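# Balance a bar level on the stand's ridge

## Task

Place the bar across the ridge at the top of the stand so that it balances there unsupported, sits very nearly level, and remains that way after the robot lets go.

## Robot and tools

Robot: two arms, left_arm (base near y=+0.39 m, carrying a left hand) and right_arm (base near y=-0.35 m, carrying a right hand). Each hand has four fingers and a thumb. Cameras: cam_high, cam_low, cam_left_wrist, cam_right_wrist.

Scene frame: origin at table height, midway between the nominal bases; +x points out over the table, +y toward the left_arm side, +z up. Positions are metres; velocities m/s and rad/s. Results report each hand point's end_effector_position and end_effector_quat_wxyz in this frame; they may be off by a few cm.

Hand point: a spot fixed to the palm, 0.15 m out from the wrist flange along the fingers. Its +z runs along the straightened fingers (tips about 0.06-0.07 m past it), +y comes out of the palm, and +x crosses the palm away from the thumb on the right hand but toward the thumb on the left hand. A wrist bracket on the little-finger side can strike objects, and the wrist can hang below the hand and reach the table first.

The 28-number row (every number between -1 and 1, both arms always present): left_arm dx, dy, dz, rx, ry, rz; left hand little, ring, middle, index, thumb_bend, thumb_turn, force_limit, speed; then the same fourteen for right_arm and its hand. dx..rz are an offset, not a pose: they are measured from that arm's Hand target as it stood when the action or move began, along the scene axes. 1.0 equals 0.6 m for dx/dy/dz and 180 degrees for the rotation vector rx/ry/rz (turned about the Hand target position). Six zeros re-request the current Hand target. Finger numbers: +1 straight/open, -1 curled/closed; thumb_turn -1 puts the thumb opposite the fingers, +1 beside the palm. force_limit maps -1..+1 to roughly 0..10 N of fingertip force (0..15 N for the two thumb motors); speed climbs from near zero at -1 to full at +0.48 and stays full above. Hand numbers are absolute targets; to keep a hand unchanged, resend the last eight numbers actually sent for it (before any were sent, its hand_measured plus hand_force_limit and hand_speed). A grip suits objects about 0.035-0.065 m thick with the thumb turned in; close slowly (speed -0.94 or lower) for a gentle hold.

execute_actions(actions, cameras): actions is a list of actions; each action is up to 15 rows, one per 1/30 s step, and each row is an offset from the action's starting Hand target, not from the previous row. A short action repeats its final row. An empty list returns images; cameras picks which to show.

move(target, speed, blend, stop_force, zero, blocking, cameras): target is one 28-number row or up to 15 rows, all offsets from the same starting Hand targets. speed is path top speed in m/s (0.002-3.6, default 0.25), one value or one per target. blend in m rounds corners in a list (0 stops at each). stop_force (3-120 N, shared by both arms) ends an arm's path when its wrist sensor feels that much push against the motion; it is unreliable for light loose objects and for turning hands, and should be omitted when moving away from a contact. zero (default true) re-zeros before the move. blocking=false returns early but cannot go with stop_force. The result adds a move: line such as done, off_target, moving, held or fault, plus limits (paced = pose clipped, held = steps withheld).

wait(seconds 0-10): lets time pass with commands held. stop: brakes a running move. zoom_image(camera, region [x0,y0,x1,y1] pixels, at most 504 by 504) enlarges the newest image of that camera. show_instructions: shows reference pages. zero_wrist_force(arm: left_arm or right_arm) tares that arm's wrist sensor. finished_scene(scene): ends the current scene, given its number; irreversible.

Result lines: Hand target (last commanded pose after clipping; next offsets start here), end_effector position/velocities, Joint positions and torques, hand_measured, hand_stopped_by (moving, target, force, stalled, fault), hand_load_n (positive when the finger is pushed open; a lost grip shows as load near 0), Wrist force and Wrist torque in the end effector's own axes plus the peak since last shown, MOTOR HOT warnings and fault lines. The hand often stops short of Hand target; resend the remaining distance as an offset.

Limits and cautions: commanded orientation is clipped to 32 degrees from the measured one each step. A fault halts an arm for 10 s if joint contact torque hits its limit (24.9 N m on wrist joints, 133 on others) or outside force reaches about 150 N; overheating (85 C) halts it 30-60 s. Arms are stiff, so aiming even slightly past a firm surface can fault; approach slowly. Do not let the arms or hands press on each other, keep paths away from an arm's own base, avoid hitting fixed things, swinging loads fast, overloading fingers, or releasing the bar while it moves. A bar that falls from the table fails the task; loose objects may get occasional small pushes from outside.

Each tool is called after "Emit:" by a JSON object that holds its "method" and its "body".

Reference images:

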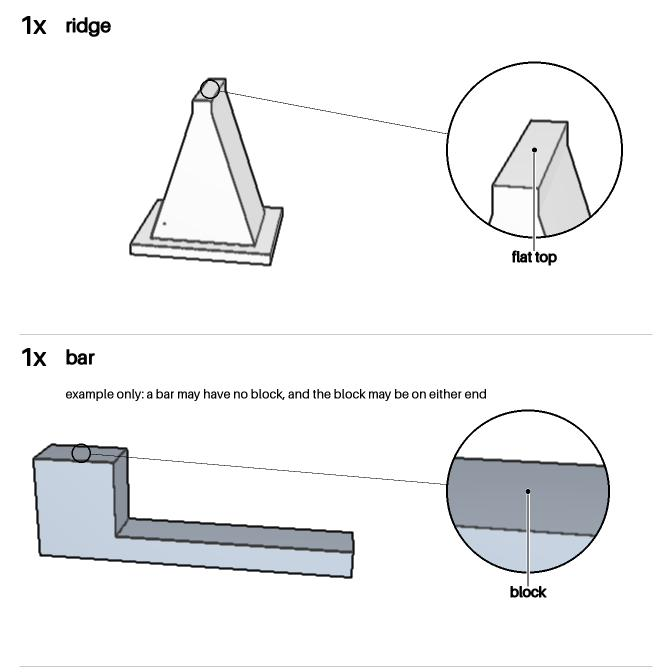

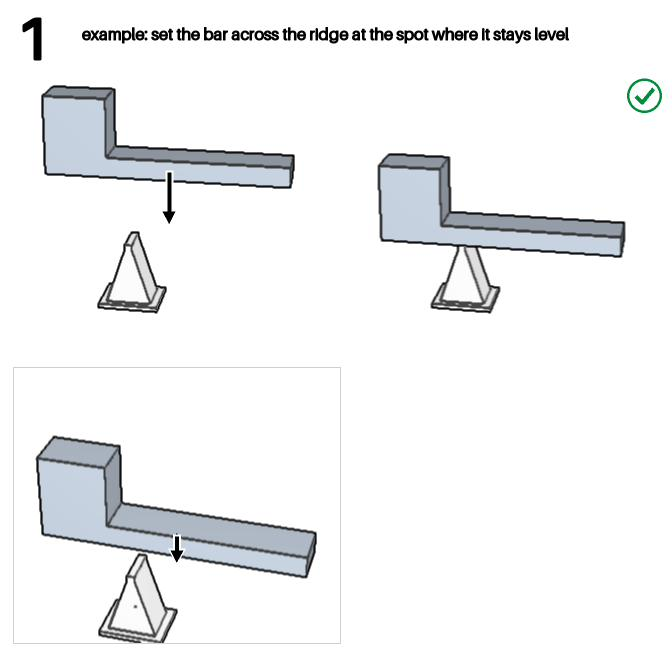

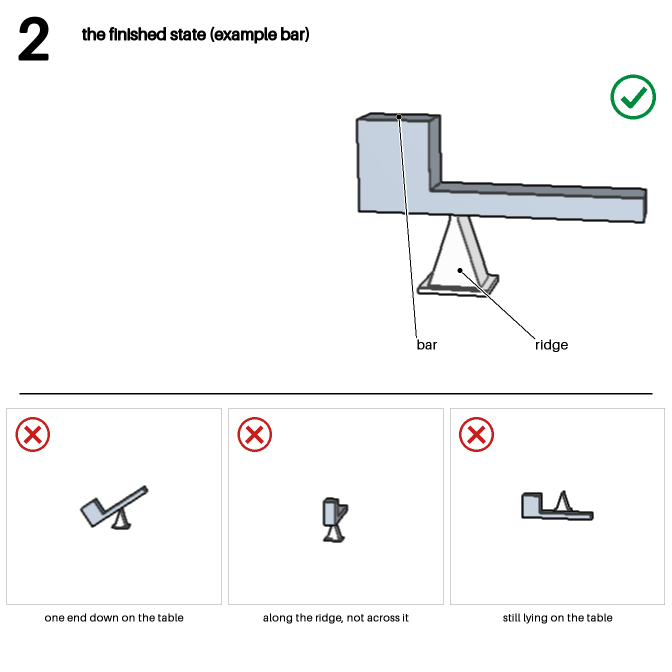

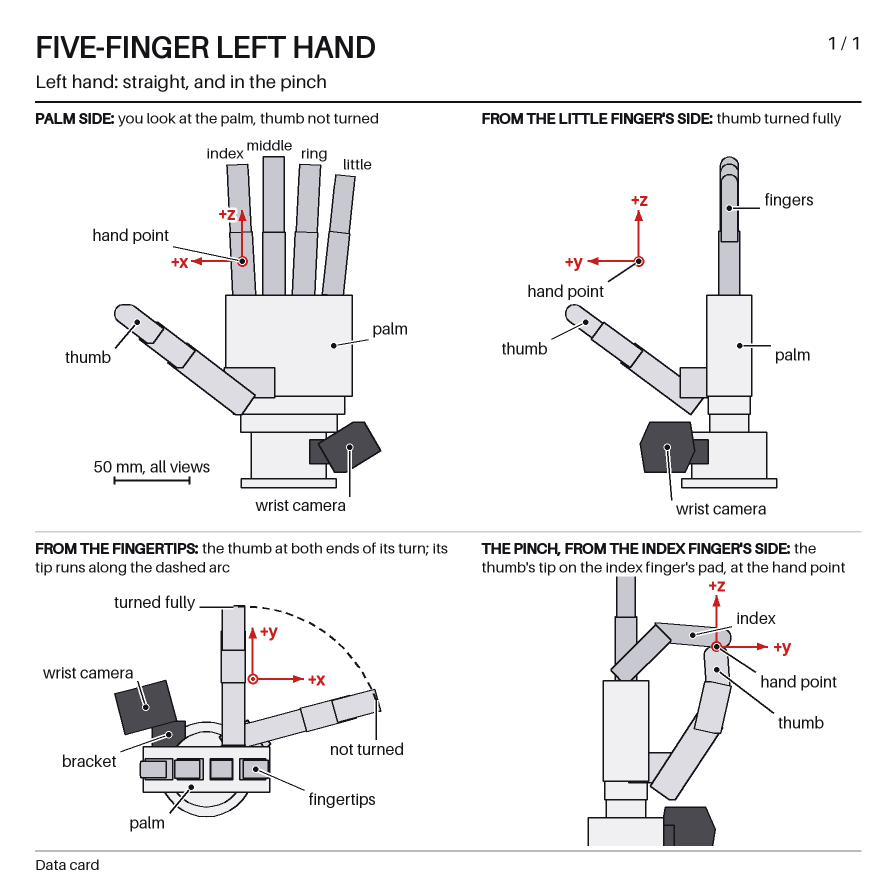

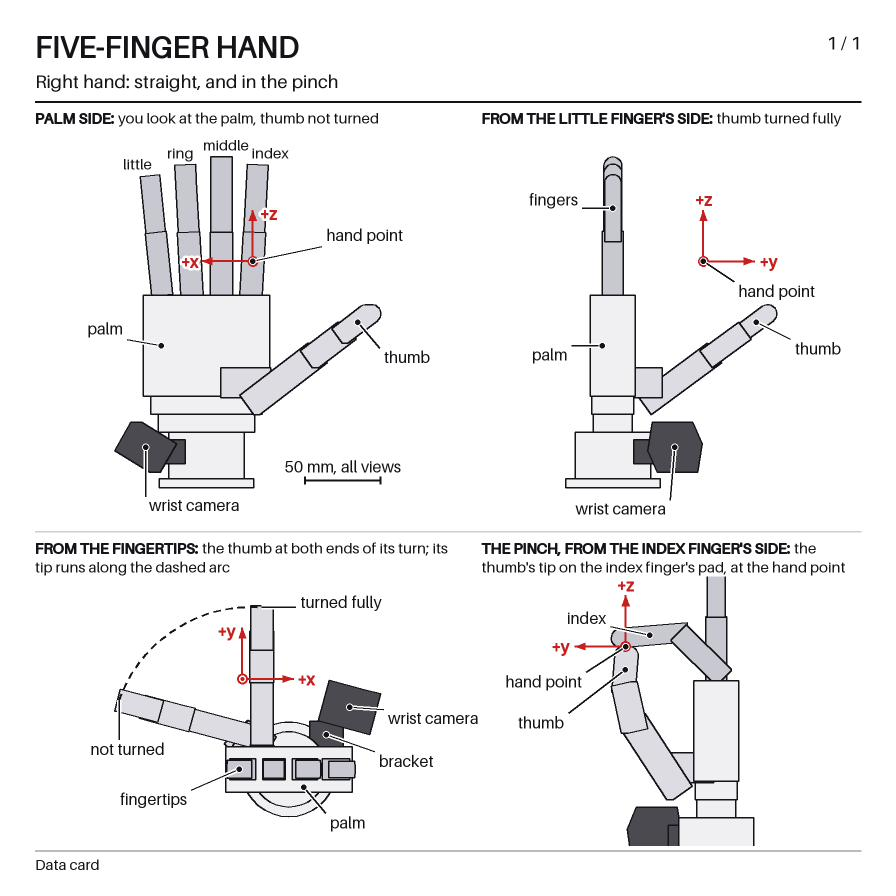

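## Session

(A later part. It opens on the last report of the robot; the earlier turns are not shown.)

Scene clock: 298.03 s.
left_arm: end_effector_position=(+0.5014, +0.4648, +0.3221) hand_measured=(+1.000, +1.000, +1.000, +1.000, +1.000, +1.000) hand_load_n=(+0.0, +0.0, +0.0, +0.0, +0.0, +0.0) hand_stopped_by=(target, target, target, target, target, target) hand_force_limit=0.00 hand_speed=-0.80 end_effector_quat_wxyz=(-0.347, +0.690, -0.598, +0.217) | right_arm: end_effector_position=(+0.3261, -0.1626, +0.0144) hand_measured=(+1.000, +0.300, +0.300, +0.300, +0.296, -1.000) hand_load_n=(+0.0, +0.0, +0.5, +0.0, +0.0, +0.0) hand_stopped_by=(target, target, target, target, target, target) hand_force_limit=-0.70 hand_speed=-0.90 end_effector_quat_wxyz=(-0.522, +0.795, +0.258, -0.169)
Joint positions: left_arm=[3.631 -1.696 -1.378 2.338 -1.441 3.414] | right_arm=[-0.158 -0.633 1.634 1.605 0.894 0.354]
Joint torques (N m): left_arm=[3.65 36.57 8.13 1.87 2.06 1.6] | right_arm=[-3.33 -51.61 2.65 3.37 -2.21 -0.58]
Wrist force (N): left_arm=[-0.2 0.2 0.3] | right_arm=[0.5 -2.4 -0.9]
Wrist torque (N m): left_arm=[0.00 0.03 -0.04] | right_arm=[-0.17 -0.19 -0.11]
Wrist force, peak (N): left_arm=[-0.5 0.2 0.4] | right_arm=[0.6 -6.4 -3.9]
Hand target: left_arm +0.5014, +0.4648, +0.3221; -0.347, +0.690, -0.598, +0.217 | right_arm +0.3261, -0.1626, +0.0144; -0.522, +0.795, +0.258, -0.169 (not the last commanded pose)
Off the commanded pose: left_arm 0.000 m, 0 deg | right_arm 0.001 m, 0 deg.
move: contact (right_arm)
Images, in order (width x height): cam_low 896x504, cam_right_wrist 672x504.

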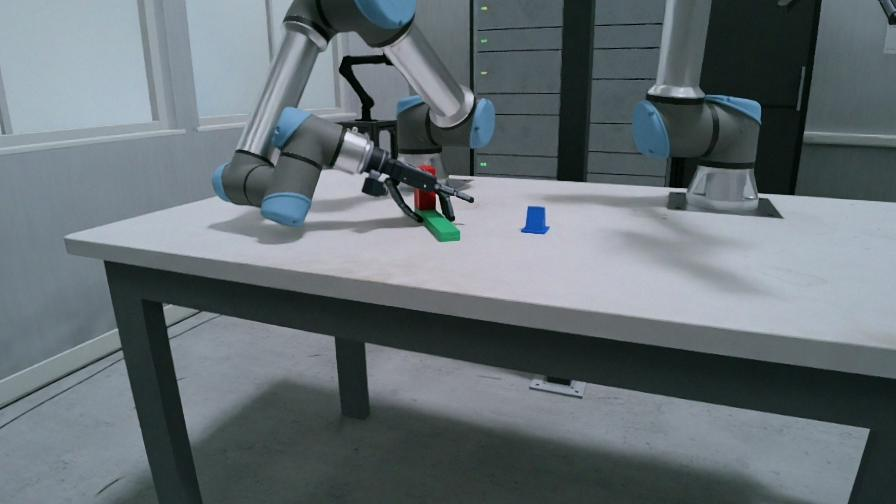

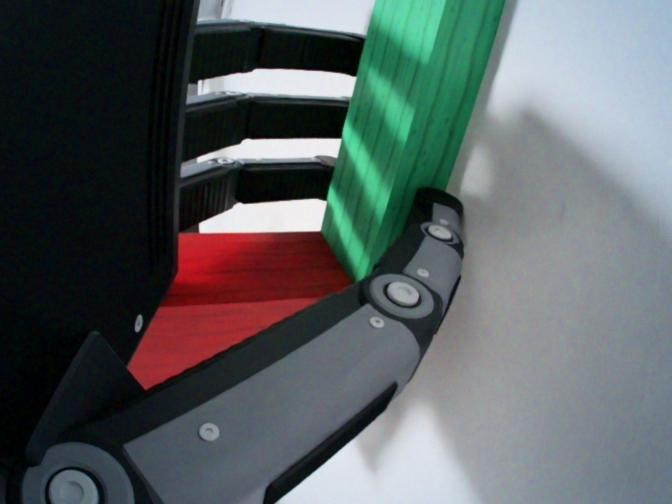

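Emit:
{"method": "move", "body": {"target": [[0,0,0,0,0,0,1,1,1,1,1,1,0,-0.8, 0,0,0.0014,0,0,0,1,0.3,0.3,0.3,0.295,-1,-0.7,-0.9],[0,0,0,0,0,0,1,1,1,1,1,1,0,-0.8, 0,0,0.0014,0,0,0,1,0.16,0.16,0.16,0.295,-1,0,-0.85]], "speed": 0.03}}

Emit:
{"method": "move", "body": {"target": [0,0,0,0,0,0,1,1,1,1,1,1,0,-0.8, 0,0,0,0,0,0,1,0.16,0.16,0.16,0.1,-1,0,-0.94], "speed": 0.01, "cameras": ["cam_low","cam_right_wrist"]}}

Emit:
{"method": "zoom_image", "body": {"camera": "cam_low", "region": [390, 150, 500, 250]}}

Scene clock: 311.47 s.
left_arm: end_effector_position=(+0.5014, +0.4648, +0.3221) hand_measured=(+1.000, +1.000, +1.000, +1.000, +1.000, +1.000) hand_load_n=(+0.0, +0.0, +0.0, +0.0, +0.0, +0.0) hand_stopped_by=(target, target, target, target, target, target) hand_force_limit=0.00 hand_speed=-0.80 end_effector_quat_wxyz=(-0.347, +0.690, -0.598, +0.217) | right_arm: end_effector_position=(+0.3261, -0.1626, +0.0153) hand_measured=(+1.000, +0.160, +0.248, +0.160, +0.296, -1.000) hand_load_n=(+0.0, +1.0, +8.0, +0.0, +1.0, +0.5) hand_stopped_by=(target, target, force, target, target, target) hand_force_limit=0.00 hand_speed=-0.85 end_effector_quat_wxyz=(-0.522, +0.795, +0.258, -0.169)
Joint positions: left_arm=[3.631 -1.696 -1.378 2.338 -1.441 3.414] | right_arm=[-0.158 -0.635 1.635 1.606 0.894 0.354]
Joint torques (N m): left_arm=[3.19 35.35 7.97 1.94 2.19 1.75] | right_arm=[-3.64 -44.6 -0.71 -1.86 -0.21 -0.59]
Wrist force (N): left_arm=[-0.2 0.3 0.3] | right_arm=[0.7 -9.9 1.1]
Wrist torque (N m): left_arm=[0.03 0.03 -0.04] | right_arm=[-0.03 -0.21 -0.29]
Wrist force, peak (N): left_arm=[-0.3 0.5 0.5] | right_arm=[0.7 -10.1 1.3]
Hand target: left_arm +0.5014, +0.4648, +0.3221; -0.347, +0.690, -0.598, +0.217 | right_arm +0.3261, -0.1626, +0.0153; -0.522, +0.795, +0.258, -0.169
Off the commanded pose: left_arm 0.000 m, 0 deg | right_arm 0.000 m, 0 deg.
move: done

Scene clock: 312.13 s.
left_arm: end_effector_position=(+0.5014, +0.4648, +0.3221) hand_measured=(+1.000, +1.000, +1.000, +1.000, +1.000, +1.000) hand_load_n=(+0.0, +0.0, +0.0, +0.0, +0.0, +0.0) hand_stopped_by=(target, target, target, target, target, target) hand_force_limit=0.00 hand_speed=-0.80 end_effector_quat_wxyz=(-0.347, +0.690, -0.598, +0.217) | right_arm: end_effector_position=(+0.3261, -0.1626, +0.0153) hand_measured=(+1.000, +0.160, +0.248, +0.160, +0.262, -1.000) hand_load_n=(+0.0, +3.0, +8.0, +4.0, +7.0, +2.0) hand_stopped_by=(target, target, force, target, force, target) hand_force_limit=0.00 hand_speed=-0.94 end_effector_quat_wxyz=(-0.522, +0.795, +0.258, -0.169)
Joint positions: left_arm=[3.631 -1.696 -1.378 2.338 -1.441 3.414] | right_arm=[-0.158 -0.635 1.635 1.606 0.894 0.354]
Joint torques (N m): left_arm=[4.73 35.55 8.36 1.94 2.06 1.36] | right_arm=[-3.78 -38.05 -4.61 -1.6 2.02 -0.5]
Wrist force (N): left_arm=[0.0 0.3 0.3] | right_arm=[0.7 -9.1 1.0]
Wrist torque (N m): left_arm=[0.03 0.00 -0.02] | right_arm=[-0.01 -0.22 -0.28]
Wrist force, peak (N): left_arm=[-0.3 0.4 0.4] | right_arm=[1.0 -9.9 1.2]
Hand target: left_arm +0.5014, +0.4648, +0.3221; -0.347, +0.690, -0.598, +0.217 | right_arm +0.3261, -0.1626, +0.0153; -0.522, +0.795, +0.258, -0.169
Off the commanded pose: left_arm 0.000 m, 0 deg | right_arm 0.000 m, 0 deg.
move: done
Images, in order (width x height): cam_low 896x504, cam_right_wrist 672x504.

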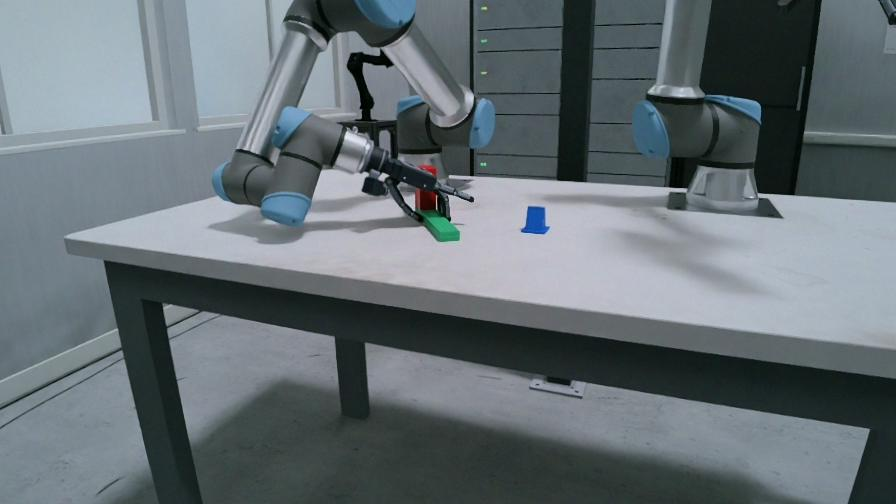

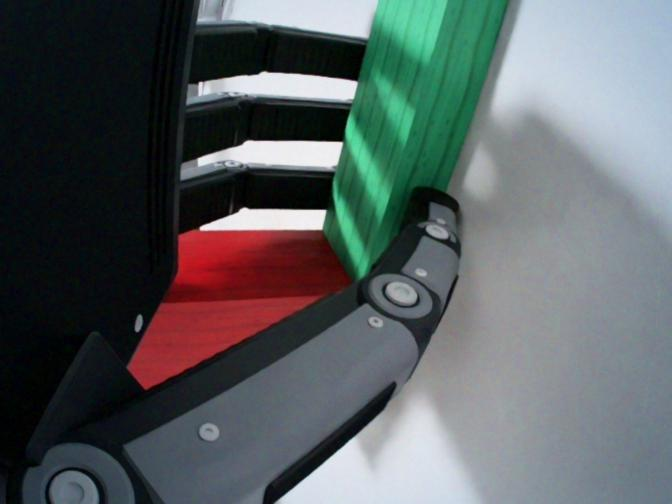

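Scaled by 4.582 from the camera's 896x504 image, which has a finer 1280x720 frame.

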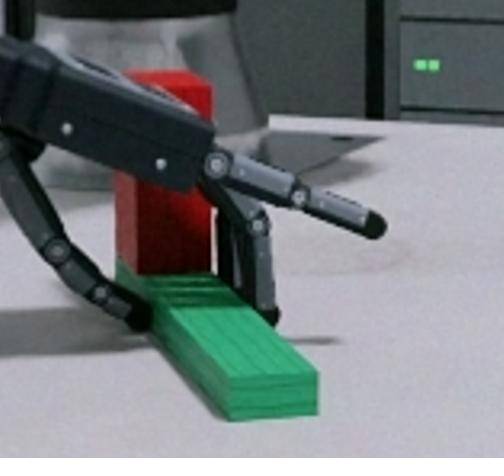

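Emit:
{"method": "move", "body": {"target": [0,0,0,0,0,0,1,1,1,1,1,1,0,-0.8, 0,0,0.03,0,0,0,1,0.16,0.16,0.16,0.1,-1,0,-0.94], "speed": 0.03, "cameras": ["cam_low","cam_right_wrist"]}}

Emit:
{"method": "zoom_image", "body": {"camera": "cam_low", "region": [390, 150, 500, 250]}}

Scene clock: 323.37 s.
left_arm: end_effector_position=(+0.5014, +0.4648, +0.3221) hand_measured=(+1.000, +1.000, +1.000, +1.000, +1.000, +1.000) hand_load_n=(+0.0, +0.0, +0.0, +0.0, +0.0, +0.0) hand_stopped_by=(target, target, target, target, target, target) hand_force_limit=0.00 hand_speed=-0.80 end_effector_quat_wxyz=(-0.347, +0.690, -0.598, +0.217) | right_arm: end_effector_position=(+0.3261, -0.1626, +0.0334) hand_measured=(+1.000, +0.160, +0.248, +0.160, +0.262, -1.000) hand_load_n=(+0.0, +3.0, +0.0, +4.0, +7.5, +2.5) hand_stopped_by=(target, target, force, target, force, target) hand_force_limit=0.00 hand_speed=-0.94 end_effector_quat_wxyz=(-0.522, +0.795, +0.258, -0.169) end_effector_velocity=(+0.000, +0.000, -0.003) end_effector_angular_velocity=(-0.001, -0.003, +0.001)
Joint positions: left_arm=[3.631 -1.696 -1.378 2.338 -1.441 3.414] | right_arm=[-0.158 -0.67 1.642 1.634 0.894 0.354]
Joint velocities: left_arm=[within noise] | right_arm=[0.001 0.004 0 -0.006 0 0]
Joint torques (N m): left_arm=[3.23 35.4 9.38 1.99 2.25 1.17] | right_arm=[-2.93 -30.17 -5.63 0.82 -1.23 -0.19]
Wrist force (N): left_arm=[-0.1 0.2 0.3] | right_arm=[0.7 2.0 1.8]
Wrist torque (N m): left_arm=[0.02 0.01 -0.03] | right_arm=[-0.17 -0.19 -0.05]
Wrist force, peak (N): left_arm=[-0.2 0.4 0.5] | right_arm=[0.5 -9.5 1.0]
Hand target: left_arm +0.5014, +0.4648, +0.3221; -0.347, +0.690, -0.598, +0.217 | right_arm +0.3261, -0.1626, +0.0333; -0.522, +0.795, +0.258, -0.169
Off the commanded pose: left_arm 0.000 m, 0 deg | right_arm 0.000 m, 0 deg.
move: done
Images, in order (width x height): cam_low 896x504, cam_right_wrist 672x504.

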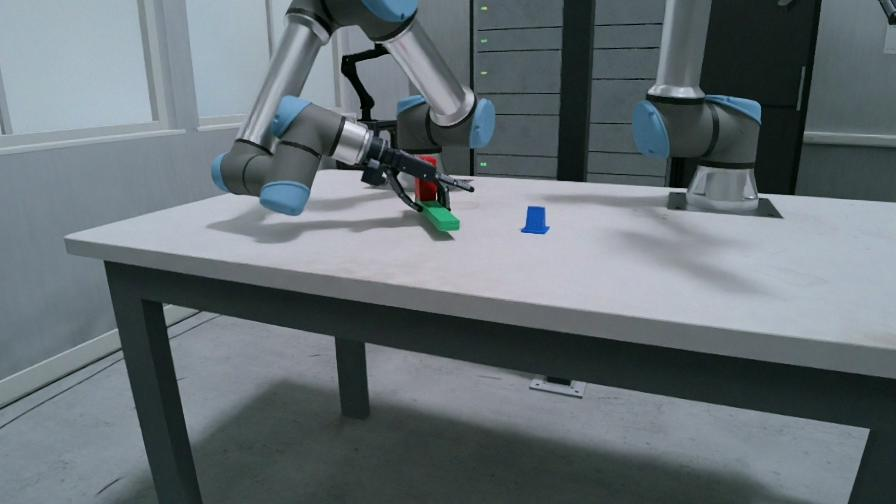

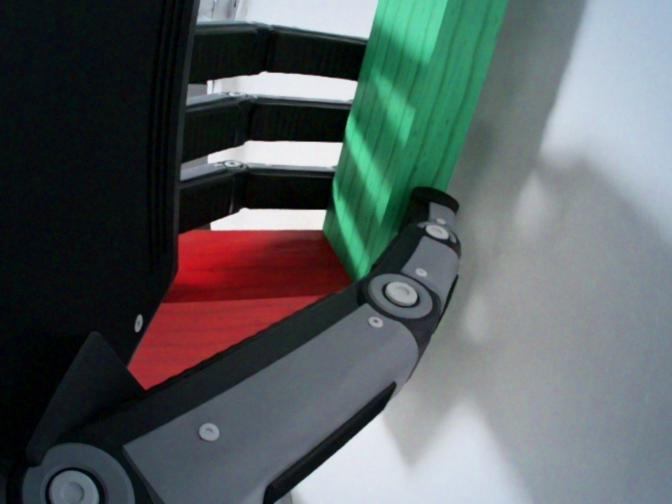

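Scaled by 4.582 from the camera's 896x504 image, which has a finer 1280x720 frame.

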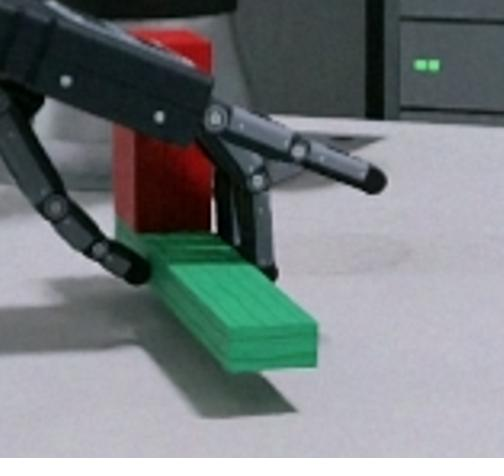

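Emit:
{"method": "move", "body": {"target": [[0,0,0,0,0,0,1,1,1,1,1,1,0,-0.8, 0,0,0.1083,0,0,0,1,0.16,0.17,0.16,0.1,-1,0,-0.94],[0,0,0,0,0,0,1,1,1,1,1,1,0,-0.8, 0.0315,0.3433,0.1083,0,0,-0.1933,1,0.16,0.17,0.16,0.1,-1,0,-0.94]], "speed": [0.08,0.12], "blend": [0.02,0], "cameras": ["cam_high","cam_low","cam_right_wrist"]}}

Emit:
{"method": "zoom_image", "body": {"camera": "cam_low", "region": [470, 120, 590, 250]}}

Emit:
{"method": "zoom_image", "body": {"camera": "cam_high", "region": [420, 130, 520, 260]}}

Scene clock: 347.97 s.
left_arm: end_effector_position=(+0.5014, +0.4648, +0.3221) hand_measured=(+1.000, +1.000, +1.000, +1.000, +1.000, +1.000) hand_load_n=(+0.0, +0.0, +0.0, -0.5, +0.0, -0.5) hand_stopped_by=(target, target, target, target, target, target) hand_force_limit=0.00 hand_speed=-0.80 end_effector_quat_wxyz=(-0.347, +0.690, -0.598, +0.217) | right_arm: end_effector_position=(+0.3450, +0.0434, +0.0983) hand_measured=(+1.000, +0.160, +0.170, +0.160, +0.262, -1.000) hand_load_n=(+0.0, +3.0, +0.0, +4.0, +7.0, +2.0) hand_stopped_by=(target, target, target, target, force, target) hand_force_limit=0.00 hand_speed=-0.94 end_effector_quat_wxyz=(-0.549, +0.836, +0.009, -0.005) end_effector_velocity=(+0.000, +0.000, -0.001) end_effector_angular_velocity=(-0.001, +0.003, -0.003)
Joint positions: left_arm=[3.631 -1.696 -1.378 2.338 -1.441 3.414] | right_arm=[0.151 -0.986 1.651 0.688 0.42 1.807]
Joint velocities: left_arm=[within noise] | right_arm=[0 0 0.002 -0.004 0.001 0.006]
Joint torques (N m): left_arm=[1.82 35.15 9.31 2.28 2.14 1.22] | right_arm=[-0.35 -29.81 -24.99 0.54 -3.95 1.86]
Wrist force (N): left_arm=[-0.2 0.2 0.3] | right_arm=[0.9 1.7 1.6]
Wrist torque (N m): left_arm=[0.01 0.02 -0.03] | right_arm=[-0.18 -0.19 0.01]
Wrist force, peak (N): left_arm=[-0.3 0.6 0.5] | right_arm=[0.9 2.8 2.2]
Hand target: left_arm +0.5014, +0.4648, +0.3221; -0.347, +0.690, -0.598, +0.217 | right_arm +0.3450, +0.0434, +0.0982; -0.549, +0.836, +0.009, -0.005
Off the commanded pose: left_arm 0.000 m, 0 deg | right_arm 0.000 m, 0 deg.
move: done
Images, in order (width x height): cam_high 896x504, cam_low 896x504, cam_right_wrist 672x504.

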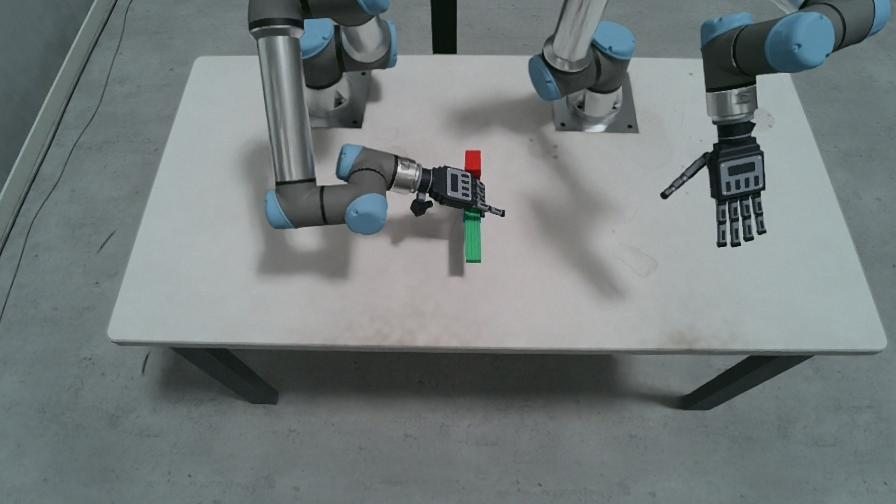

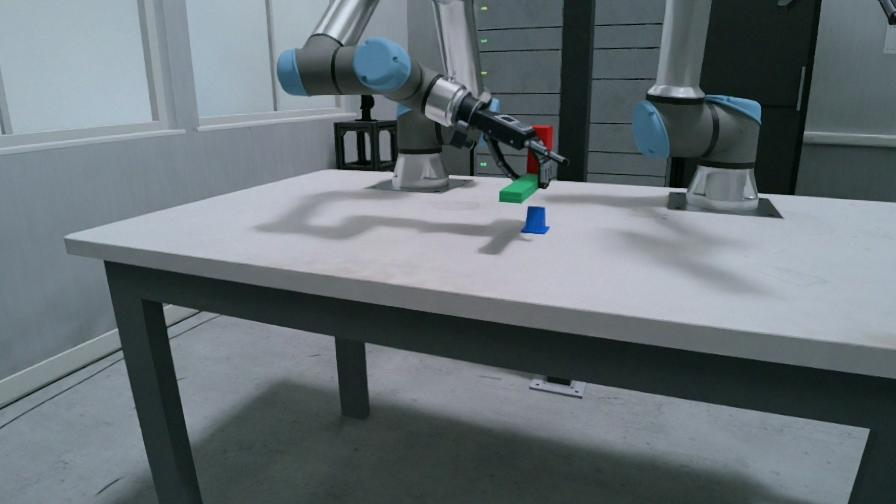

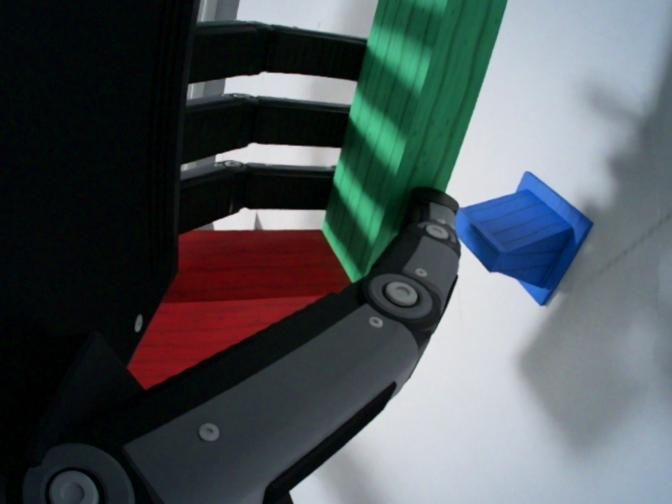

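Scaled by 3.877 from the camera's 896x504 image, which has a finer 1280x720 frame.

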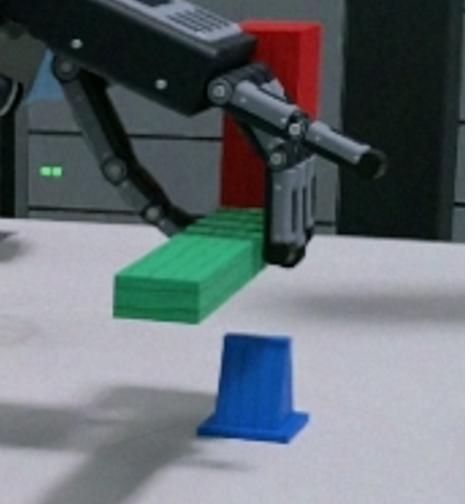

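Scaled by 3.877 from the camera's 896x504 image, which has a finer 1280x720 frame.

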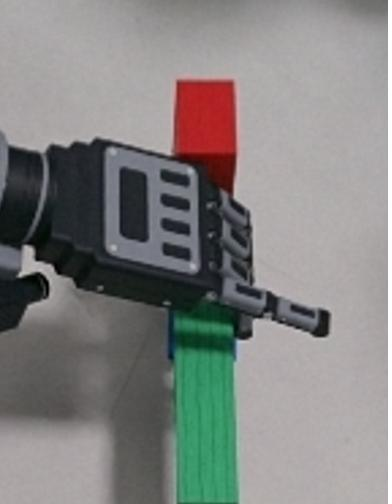

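Emit:
{"method": "move", "body": {"target": [0,0,0,0,0,0,1,1,1,1,1,1,0,-0.8, 0,0.005,-0.0567,0,0,0,1,0.16,0.17,0.16,0.1,-1,0,-0.94], "speed": 0.06, "cameras": ["cam_high","cam_low","cam_right_wrist"]}}

Emit:
{"method": "zoom_image", "body": {"camera": "cam_low", "region": [480, 140, 570, 250]}}

Emit:
{"method": "zoom_image", "body": {"camera": "cam_high", "region": [440, 150, 510, 280]}}

Scene clock: 399.47 s.
left_arm: end_effector_position=(+0.5014, +0.4648, +0.3221) hand_measured=(+1.000, +1.000, +1.000, +1.000, +1.000, +1.000) hand_load_n=(+0.0, +0.0, +0.0, +0.0, +0.0, +0.0) hand_stopped_by=(target, target, target, target, target, target) hand_force_limit=0.00 hand_speed=-0.80 end_effector_quat_wxyz=(-0.347, +0.690, -0.598, +0.217) | right_arm: end_effector_position=(+0.3449, +0.0464, +0.0641) hand_measured=(+1.000, +0.160, +0.170, +0.160, +0.262, -1.000) hand_load_n=(+0.0, +3.0, +0.0, +4.0, +7.0, +2.0) hand_stopped_by=(target, target, target, target, force, target) hand_force_limit=0.00 hand_speed=-0.94 end_effector_quat_wxyz=(-0.549, +0.836, +0.009, -0.005)
Joint positions: left_arm=[3.631 -1.696 -1.378 2.338 -1.441 3.414] | right_arm=[0.158 -0.934 1.667 0.606 0.421 1.823]
Joint torques (N m): left_arm=[1.52 35.91 8.77 1.91 2.16 0.9] | right_arm=[-0.62 -47.73 -22.76 4.1 -0.07 -1.26]
Wrist force (N): left_arm=[-0.1 0.2 0.3] | right_arm=[1.2 1.7 1.7]
Wrist torque (N m): left_arm=[0.00 0.01 -0.02] | right_arm=[-0.20 -0.24 -0.05]
Wrist force, peak (N): left_arm=[-0.1 0.6 0.4] | right_arm=[1.0 2.5 2.2]
Hand target: left_arm +0.5014, +0.4648, +0.3221; -0.347, +0.690, -0.598, +0.217 | right_arm +0.3450, +0.0464, +0.0642; -0.549, +0.836, +0.009, -0.005
Off the commanded pose: left_arm 0.000 m, 0 deg | right_arm 0.000 m, 0 deg.
move: done
Images, in order (width x height): cam_high 896x504, cam_low 896x504, cam_right_wrist 672x504.

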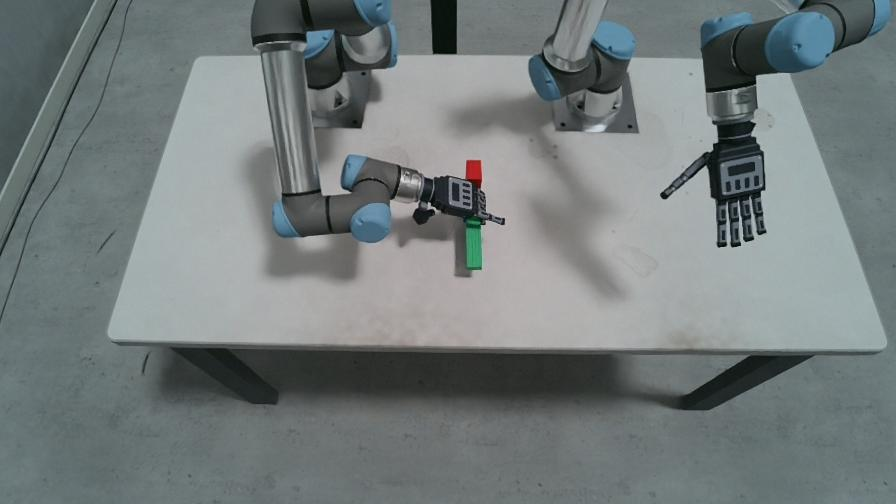

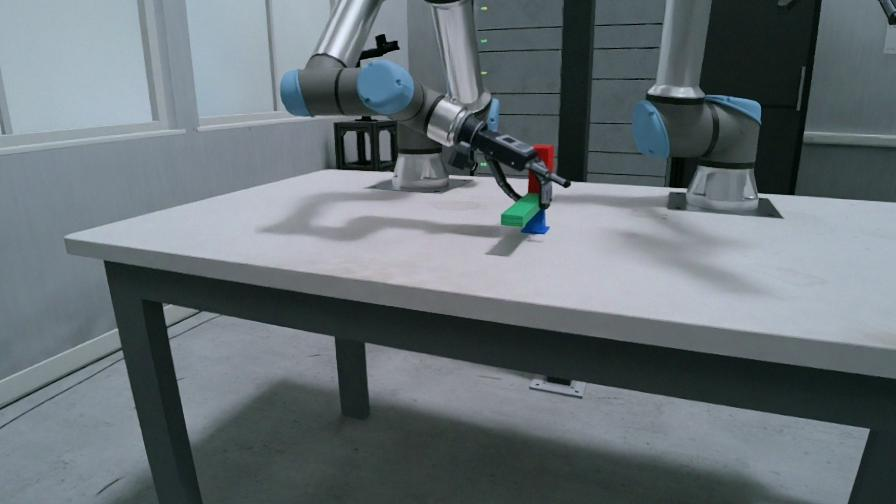

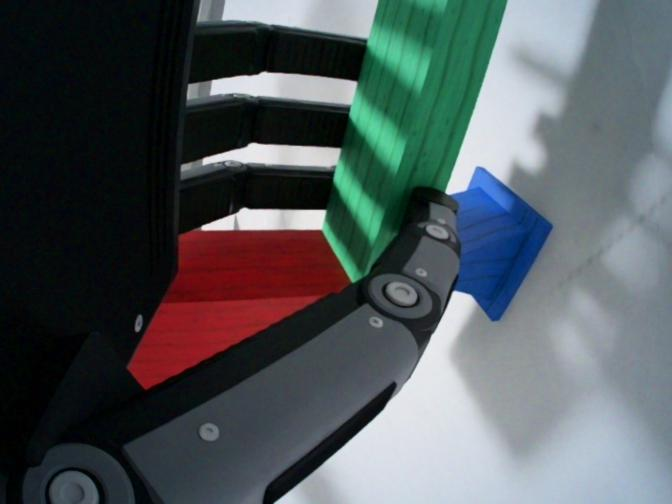

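Scaled by 4.582 from the camera's 896x504 image, which has a finer 1280x720 frame.

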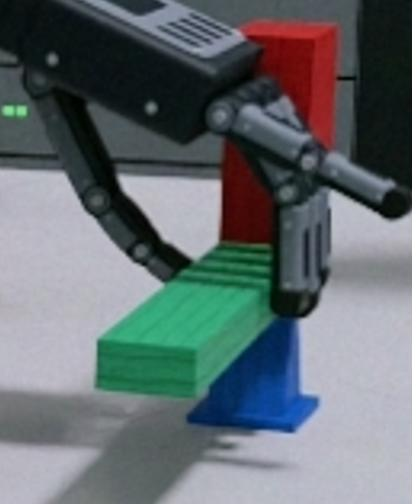

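Scaled by 3.877 from the camera's 896x504 image, which has a finer 1280x720 frame.

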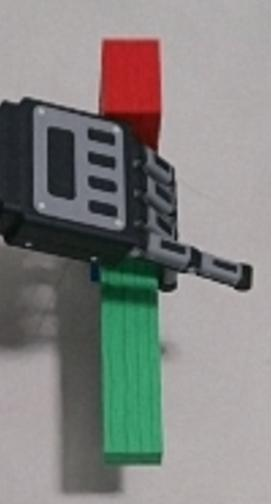

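Emit:
{"method": "move", "body": {"target": [0,0,0,0,0,0,1,1,1,1,1,1,0,-0.8, -0.005,0,-0.0167,0,0,0,1,0.16,0.17,0.16,0.1,-1,0,-0.94], "speed": 0.008, "stop_force": 3, "cameras": ["cam_low"]}}

Emit:
{"method": "zoom_image", "body": {"camera": "cam_low", "region": [480, 140, 570, 250]}}

Scene clock: 437.63 s.
left_arm: end_effector_position=(+0.5014, +0.4648, +0.3221) hand_measured=(+1.000, +1.000, +1.000, +1.000, +1.000, +1.000) hand_load_n=(+0.0, +0.0, +0.0, +0.0, +0.0, +0.0) hand_stopped_by=(target, target, target, target, target, target) hand_force_limit=0.00 hand_speed=-0.80 end_effector_quat_wxyz=(-0.347, +0.690, -0.598, +0.217) | right_arm: end_effector_position=(+0.3432, +0.0464, +0.0579) hand_measured=(+1.000, +0.160, +0.170, +0.160, +0.262, -1.000) hand_load_n=(+0.0, +3.5, +0.0, +4.0, +7.0, +2.0) hand_stopped_by=(target, target, target, target, force, target) hand_force_limit=0.00 hand_speed=-0.94 end_effector_quat_wxyz=(-0.549, +0.836, +0.009, -0.005)
Joint positions: left_arm=[3.631 -1.696 -1.378 2.338 -1.441 3.414] | right_arm=[0.158 -0.928 1.676 0.589 0.422 1.824]
Joint torques (N m): left_arm=[1.34 34.76 9.13 1.75 1.94 0.88] | right_arm=[3.83 -48.37 -23.83 4.22 -0.86 -1.64]
Wrist force (N): left_arm=[-0.1 0.1 0.4] | right_arm=[1.1 1.6 1.6]
Wrist torque (N m): left_arm=[-0.01 0.00 -0.02] | right_arm=[-0.21 -0.22 -0.06]
Wrist force, peak (N): left_arm=[-0.5 0.3 0.5] | right_arm=[1.2 1.8 2.0]
Hand target: left_arm +0.5014, +0.4648, +0.3221; -0.347, +0.690, -0.598, +0.217 | right_arm +0.3432, +0.0464, +0.0579; -0.549, +0.836, +0.009, -0.005 (not the last commanded pose)
Off the commanded pose: left_arm 0.000 m, 0 deg | right_arm 0.004 m, 0 deg.
move: contact (right_arm)
Images, in order (width x height): cam_low 896x504.

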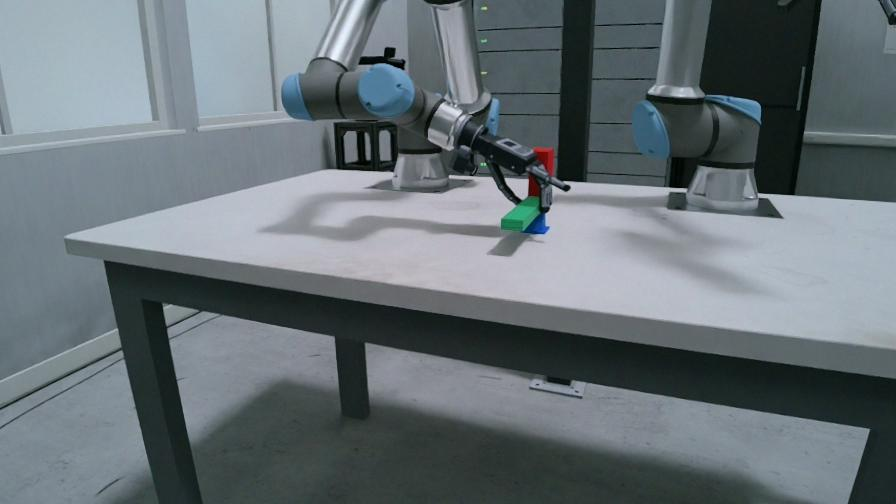

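Scaled by 4.582 from the camera's 896x504 image, which has a finer 1280x720 frame.

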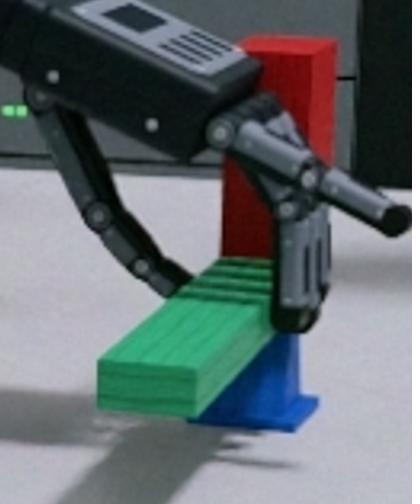

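Emit:
{"method": "move", "body": {"target": [0,0,0,0,0,0,1,1,1,1,1,1,0,-0.8, 0,0,-0.001,0,0,0,1,0.16,0.17,0.16,0.1,-1,0,-0.94], "speed": 0.008}}

Emit:
{"method": "move", "body": {"target": [0,0,0,0,0,0,1,1,1,1,1,1,0,-0.8, 0,0,0,0,0,0,1,0.16,0.17,0.16,0.276,-1,0,-0.94], "speed": 0.01, "cameras": ["cam_low"]}}

Emit:
{"method": "zoom_image", "body": {"camera": "cam_low", "region": [480, 140, 570, 250]}}

Scene clock: 448.93 s.
left_arm: end_effector_position=(+0.5014, +0.4648, +0.3221) hand_measured=(+1.000, +1.000, +1.000, +1.000, +1.000, +1.000) hand_load_n=(+0.0, +0.0, +0.0, +0.0, +0.0, -0.5) hand_stopped_by=(target, target, target, target, target, target) hand_force_limit=0.00 hand_speed=-0.80 end_effector_quat_wxyz=(-0.347, +0.690, -0.598, +0.217) | right_arm: end_effector_position=(+0.3432, +0.0464, +0.0574) hand_measured=(+1.000, +0.160, +0.170, +0.160, +0.262, -1.000) hand_load_n=(+0.0, +3.5, +0.0, +3.5, +6.5, +1.5) hand_stopped_by=(target, target, target, target, force, target) hand_force_limit=0.00 hand_speed=-0.94 end_effector_quat_wxyz=(-0.549, +0.836, +0.009, -0.005)
Joint positions: left_arm=[3.631 -1.696 -1.378 2.338 -1.441 3.414] | right_arm=[0.158 -0.927 1.676 0.588 0.421 1.824]
Joint torques (N m): left_arm=[0.32 35.41 8.83 1.88 2 0.69] | right_arm=[-5.22 -27.06 -0.36 0.51 -2.79 -1.76]
Wrist force (N): left_arm=[-0.3 0.2 0.3] | right_arm=[2.5 -2.3 -0.7]
Wrist torque (N m): left_arm=[0.00 0.04 -0.04] | right_arm=[-0.24 -0.17 -0.08]
Wrist force, peak (N): left_arm=[-0.5 0.3 0.5] | right_arm=[2.5 -2.3 -0.8]
Hand target: left_arm +0.5014, +0.4648, +0.3221; -0.347, +0.690, -0.598, +0.217 | right_arm +0.3432, +0.0464, +0.0573; -0.549, +0.836, +0.009, -0.005
Off the commanded pose: left_arm 0.000 m, 0 deg | right_arm 0.000 m, 0 deg.
move: done

Scene clock: 449.43 s.
left_arm: end_effector_position=(+0.5014, +0.4648, +0.3221) hand_measured=(+1.000, +1.000, +1.000, +1.000, +1.000, +1.000) hand_load_n=(-0.5, +0.0, +0.0, +0.0, +0.0, +0.0) hand_stopped_by=(target, target, target, target, target, target) hand_force_limit=0.00 hand_speed=-0.80 end_effector_quat_wxyz=(-0.347, +0.690, -0.598, +0.217) | right_arm: end_effector_position=(+0.3432, +0.0464, +0.0573) hand_measured=(+1.000, +0.160, +0.170, +0.160, +0.278, -1.000) hand_load_n=(+0.0, +2.5, +0.0, +2.5, +2.0, +1.5) hand_stopped_by=(target, target, target, target, target, target) hand_force_limit=0.00 hand_speed=-0.94 end_effector_quat_wxyz=(-0.549, +0.836, +0.009, -0.005)
Joint positions: left_arm=[3.631 -1.696 -1.378 2.338 -1.441 3.414] | right_arm=[0.158 -0.927 1.676 0.588 0.421 1.824]
Joint torques (N m): left_arm=[1.23 34.92 9.75 1.85 2.11 0.64] | right_arm=[-5.4 -26.31 -0.76 2.06 -2.25 -1.5]
Wrist force (N): left_arm=[-0.2 0.4 0.4] | right_arm=[2.3 -4.1 1.0]
Wrist torque (N m): left_arm=[0.04 0.03 -0.04] | right_arm=[-0.29 -0.17 -0.09]
Wrist force, peak (N): left_arm=[-0.2 0.4 0.4] | right_arm=[2.6 -4.1 0.8]
Hand target: left_arm +0.5014, +0.4648, +0.3221; -0.347, +0.690, -0.598, +0.217 | right_arm +0.3432, +0.0464, +0.0573; -0.549, +0.836, +0.009, -0.005
Off the commanded pose: left_arm 0.000 m, 0 deg | right_arm 0.000 m, 0 deg.
move: done
Images, in order (width x height): cam_low 896x504.

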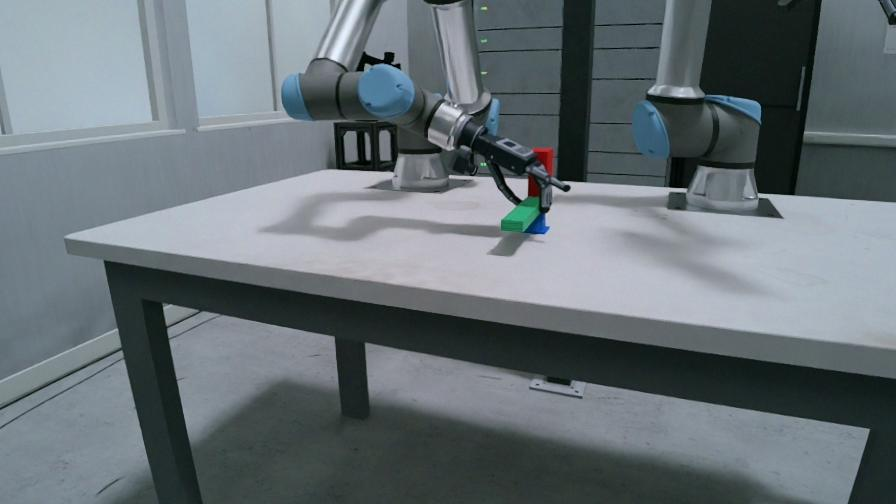

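Scaled by 4.582 from the camera's 896x504 image, which has a finer 1280x720 frame.

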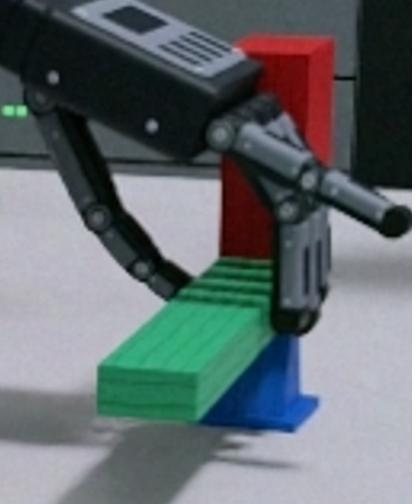

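Emit:
{"method": "move", "body": {"target": [0,0,0,0,0,0,1,1,1,1,1,1,0,-0.8, 0,0,0.0003,0,0,0,1,0.16,0.17,0.16,0.284,-1,0,-0.94], "speed": 0.01, "cameras": ["cam_low"]}}

Emit:
{"method": "zoom_image", "body": {"camera": "cam_low", "region": [480, 140, 570, 250]}}

Emit:
{"method": "move", "body": {"target": [0,0,0,0,0,0,1,1,1,1,1,1,0,-0.8, 0,0,0,0,0,0,1,0.16,0.17,0.16,0.289,-1,0,-0.94], "speed": 0.01, "cameras": ["cam_low"]}}

Emit:
{"method": "zoom_image", "body": {"camera": "cam_low", "region": [480, 140, 570, 250]}}

Scene clock: 459.13 s.
left_arm: end_effector_position=(+0.5014, +0.4648, +0.3221) hand_measured=(+1.000, +1.000, +1.000, +1.000, +1.000, +1.000) hand_load_n=(+0.0, +0.0, +0.0, +0.0, +0.0, +0.0) hand_stopped_by=(target, target, target, target, target, target) hand_force_limit=0.00 hand_speed=-0.80 end_effector_quat_wxyz=(-0.347, +0.690, -0.598, +0.217) | right_arm: end_effector_position=(+0.3431, +0.0464, +0.0575) hand_measured=(+1.000, +0.160, +0.170, +0.160, +0.284, -1.000) hand_load_n=(+0.0, +1.5, +0.0, +1.5, +0.5, +1.0) hand_stopped_by=(target, target, target, target, target, target) hand_force_limit=0.00 hand_speed=-0.94 end_effector_quat_wxyz=(-0.549, +0.836, +0.009, -0.005)
Joint positions: left_arm=[3.631 -1.696 -1.378 2.338 -1.441 3.414] | right_arm=[0.158 -0.927 1.676 0.589 0.421 1.824]
Joint torques (N m): left_arm=[-0.15 35.36 8.4 1.71 2.08 0.64] | right_arm=[-5.35 -47.11 -12.96 3.95 0.88 -0.17]
Wrist force (N): left_arm=[-0.1 0.1 0.4] | right_arm=[1.7 -1.8 1.2]
Wrist torque (N m): left_arm=[-0.02 0.01 -0.03] | right_arm=[-0.27 -0.21 -0.07]
Wrist force, peak (N): left_arm=[-0.5 0.3 0.5] | right_arm=[2.5 -4.4 1.0]
Hand target: left_arm +0.5014, +0.4648, +0.3221; -0.347, +0.690, -0.598, +0.217 | right_arm +0.3432, +0.0464, +0.0575; -0.549, +0.836, +0.009, -0.005
Off the commanded pose: left_arm 0.000 m, 0 deg | right_arm 0.000 m, 0 deg.
move: done
Images, in order (width x height): cam_low 896x504.

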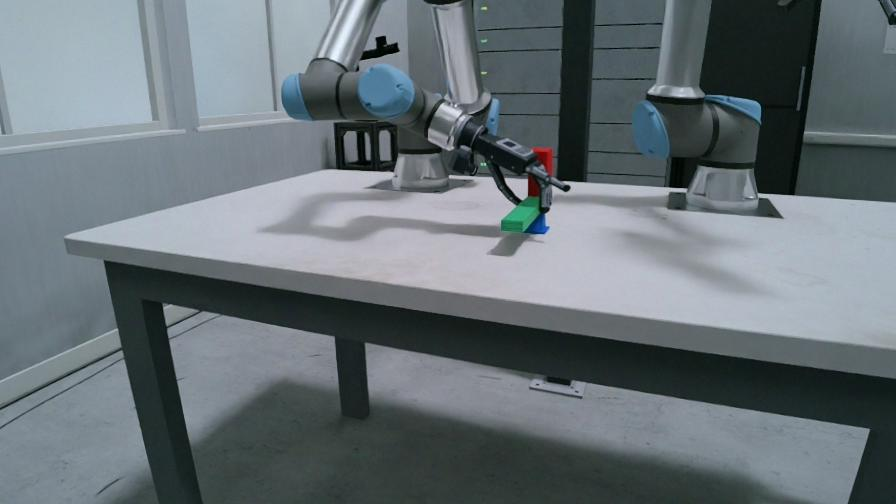

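Scaled by 4.582 from the camera's 896x504 image, which has a finer 1280x720 frame.

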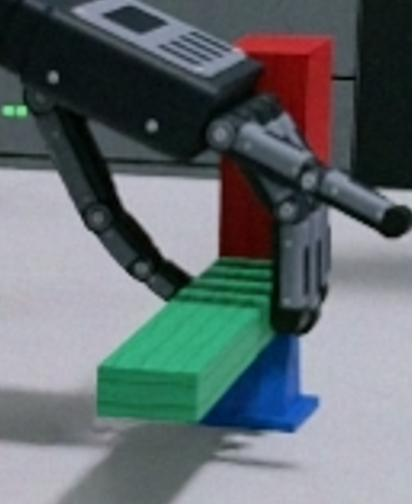

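Scene clock: 459.63 s.
left_arm: end_effector_position=(+0.5014, +0.4648, +0.3221) hand_measured=(+1.000, +1.000, +1.000, +1.000, +1.000, +1.000) hand_load_n=(+0.0, +0.0, +0.0, +0.0, +0.0, +0.0) hand_stopped_by=(target, target, target, target, target, target) hand_force_limit=0.00 hand_speed=-0.80 end_effector_quat_wxyz=(-0.347, +0.690, -0.598, +0.217) | right_arm: end_effector_position=(+0.3431, +0.0464, +0.0575) hand_measured=(+1.000, +0.160, +0.170, +0.160, +0.290, -1.000) hand_load_n=(+0.0, +0.5, +0.0, +1.0, +0.0, +0.5) hand_stopped_by=(target, target, target, target, target, target) hand_force_limit=0.00 hand_speed=-0.94 end_effector_quat_wxyz=(-0.549, +0.836, +0.009, -0.005)
Joint positions: left_arm=[3.631 -1.696 -1.378 2.338 -1.441 3.414] | right_arm=[0.158 -0.927 1.676 0.589 0.421 1.824]
Joint torques (N m): left_arm=[0.21 35.51 9.65 2.06 2.12 0.73] | right_arm=[-5.15 -47.46 -22.2 3.63 0.97 -0.02]
Wrist force (N): left_arm=[-0.4 0.1 0.3] | right_arm=[1.4 -1.2 1.2]
Wrist torque (N m): left_arm=[0.00 0.05 -0.04] | right_arm=[-0.24 -0.21 -0.06]
Wrist force, peak (N): left_arm=[-0.4 0.5 0.2] | right_arm=[1.5 -2.1 1.1]
Hand target: left_arm +0.5014, +0.4648, +0.3221; -0.347, +0.690, -0.598, +0.217 | right_arm +0.3432, +0.0464, +0.0575; -0.549, +0.836, +0.009, -0.005
Off the commanded pose: left_arm 0.000 m, 0 deg | right_arm 0.000 m, 0 deg.
move: done
Images, in order (width x height): cam_low 896x504.

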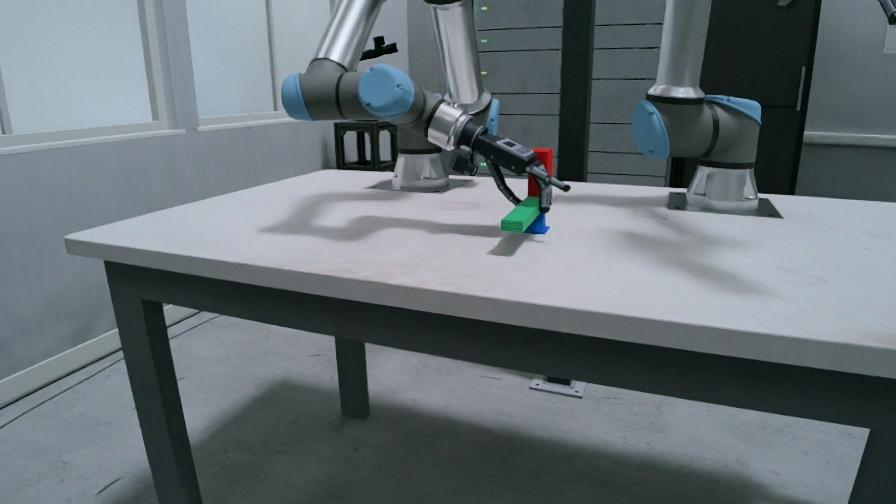

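Scaled by 4.582 from the camera's 896x504 image, which has a finer 1280x720 frame.

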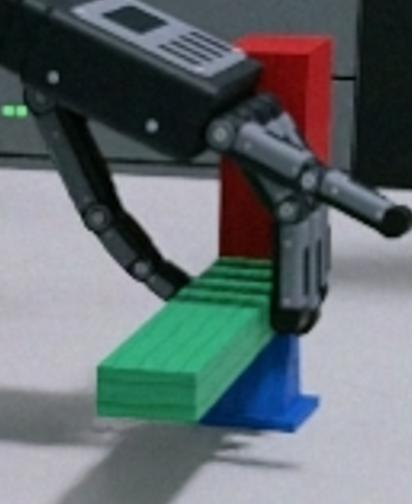

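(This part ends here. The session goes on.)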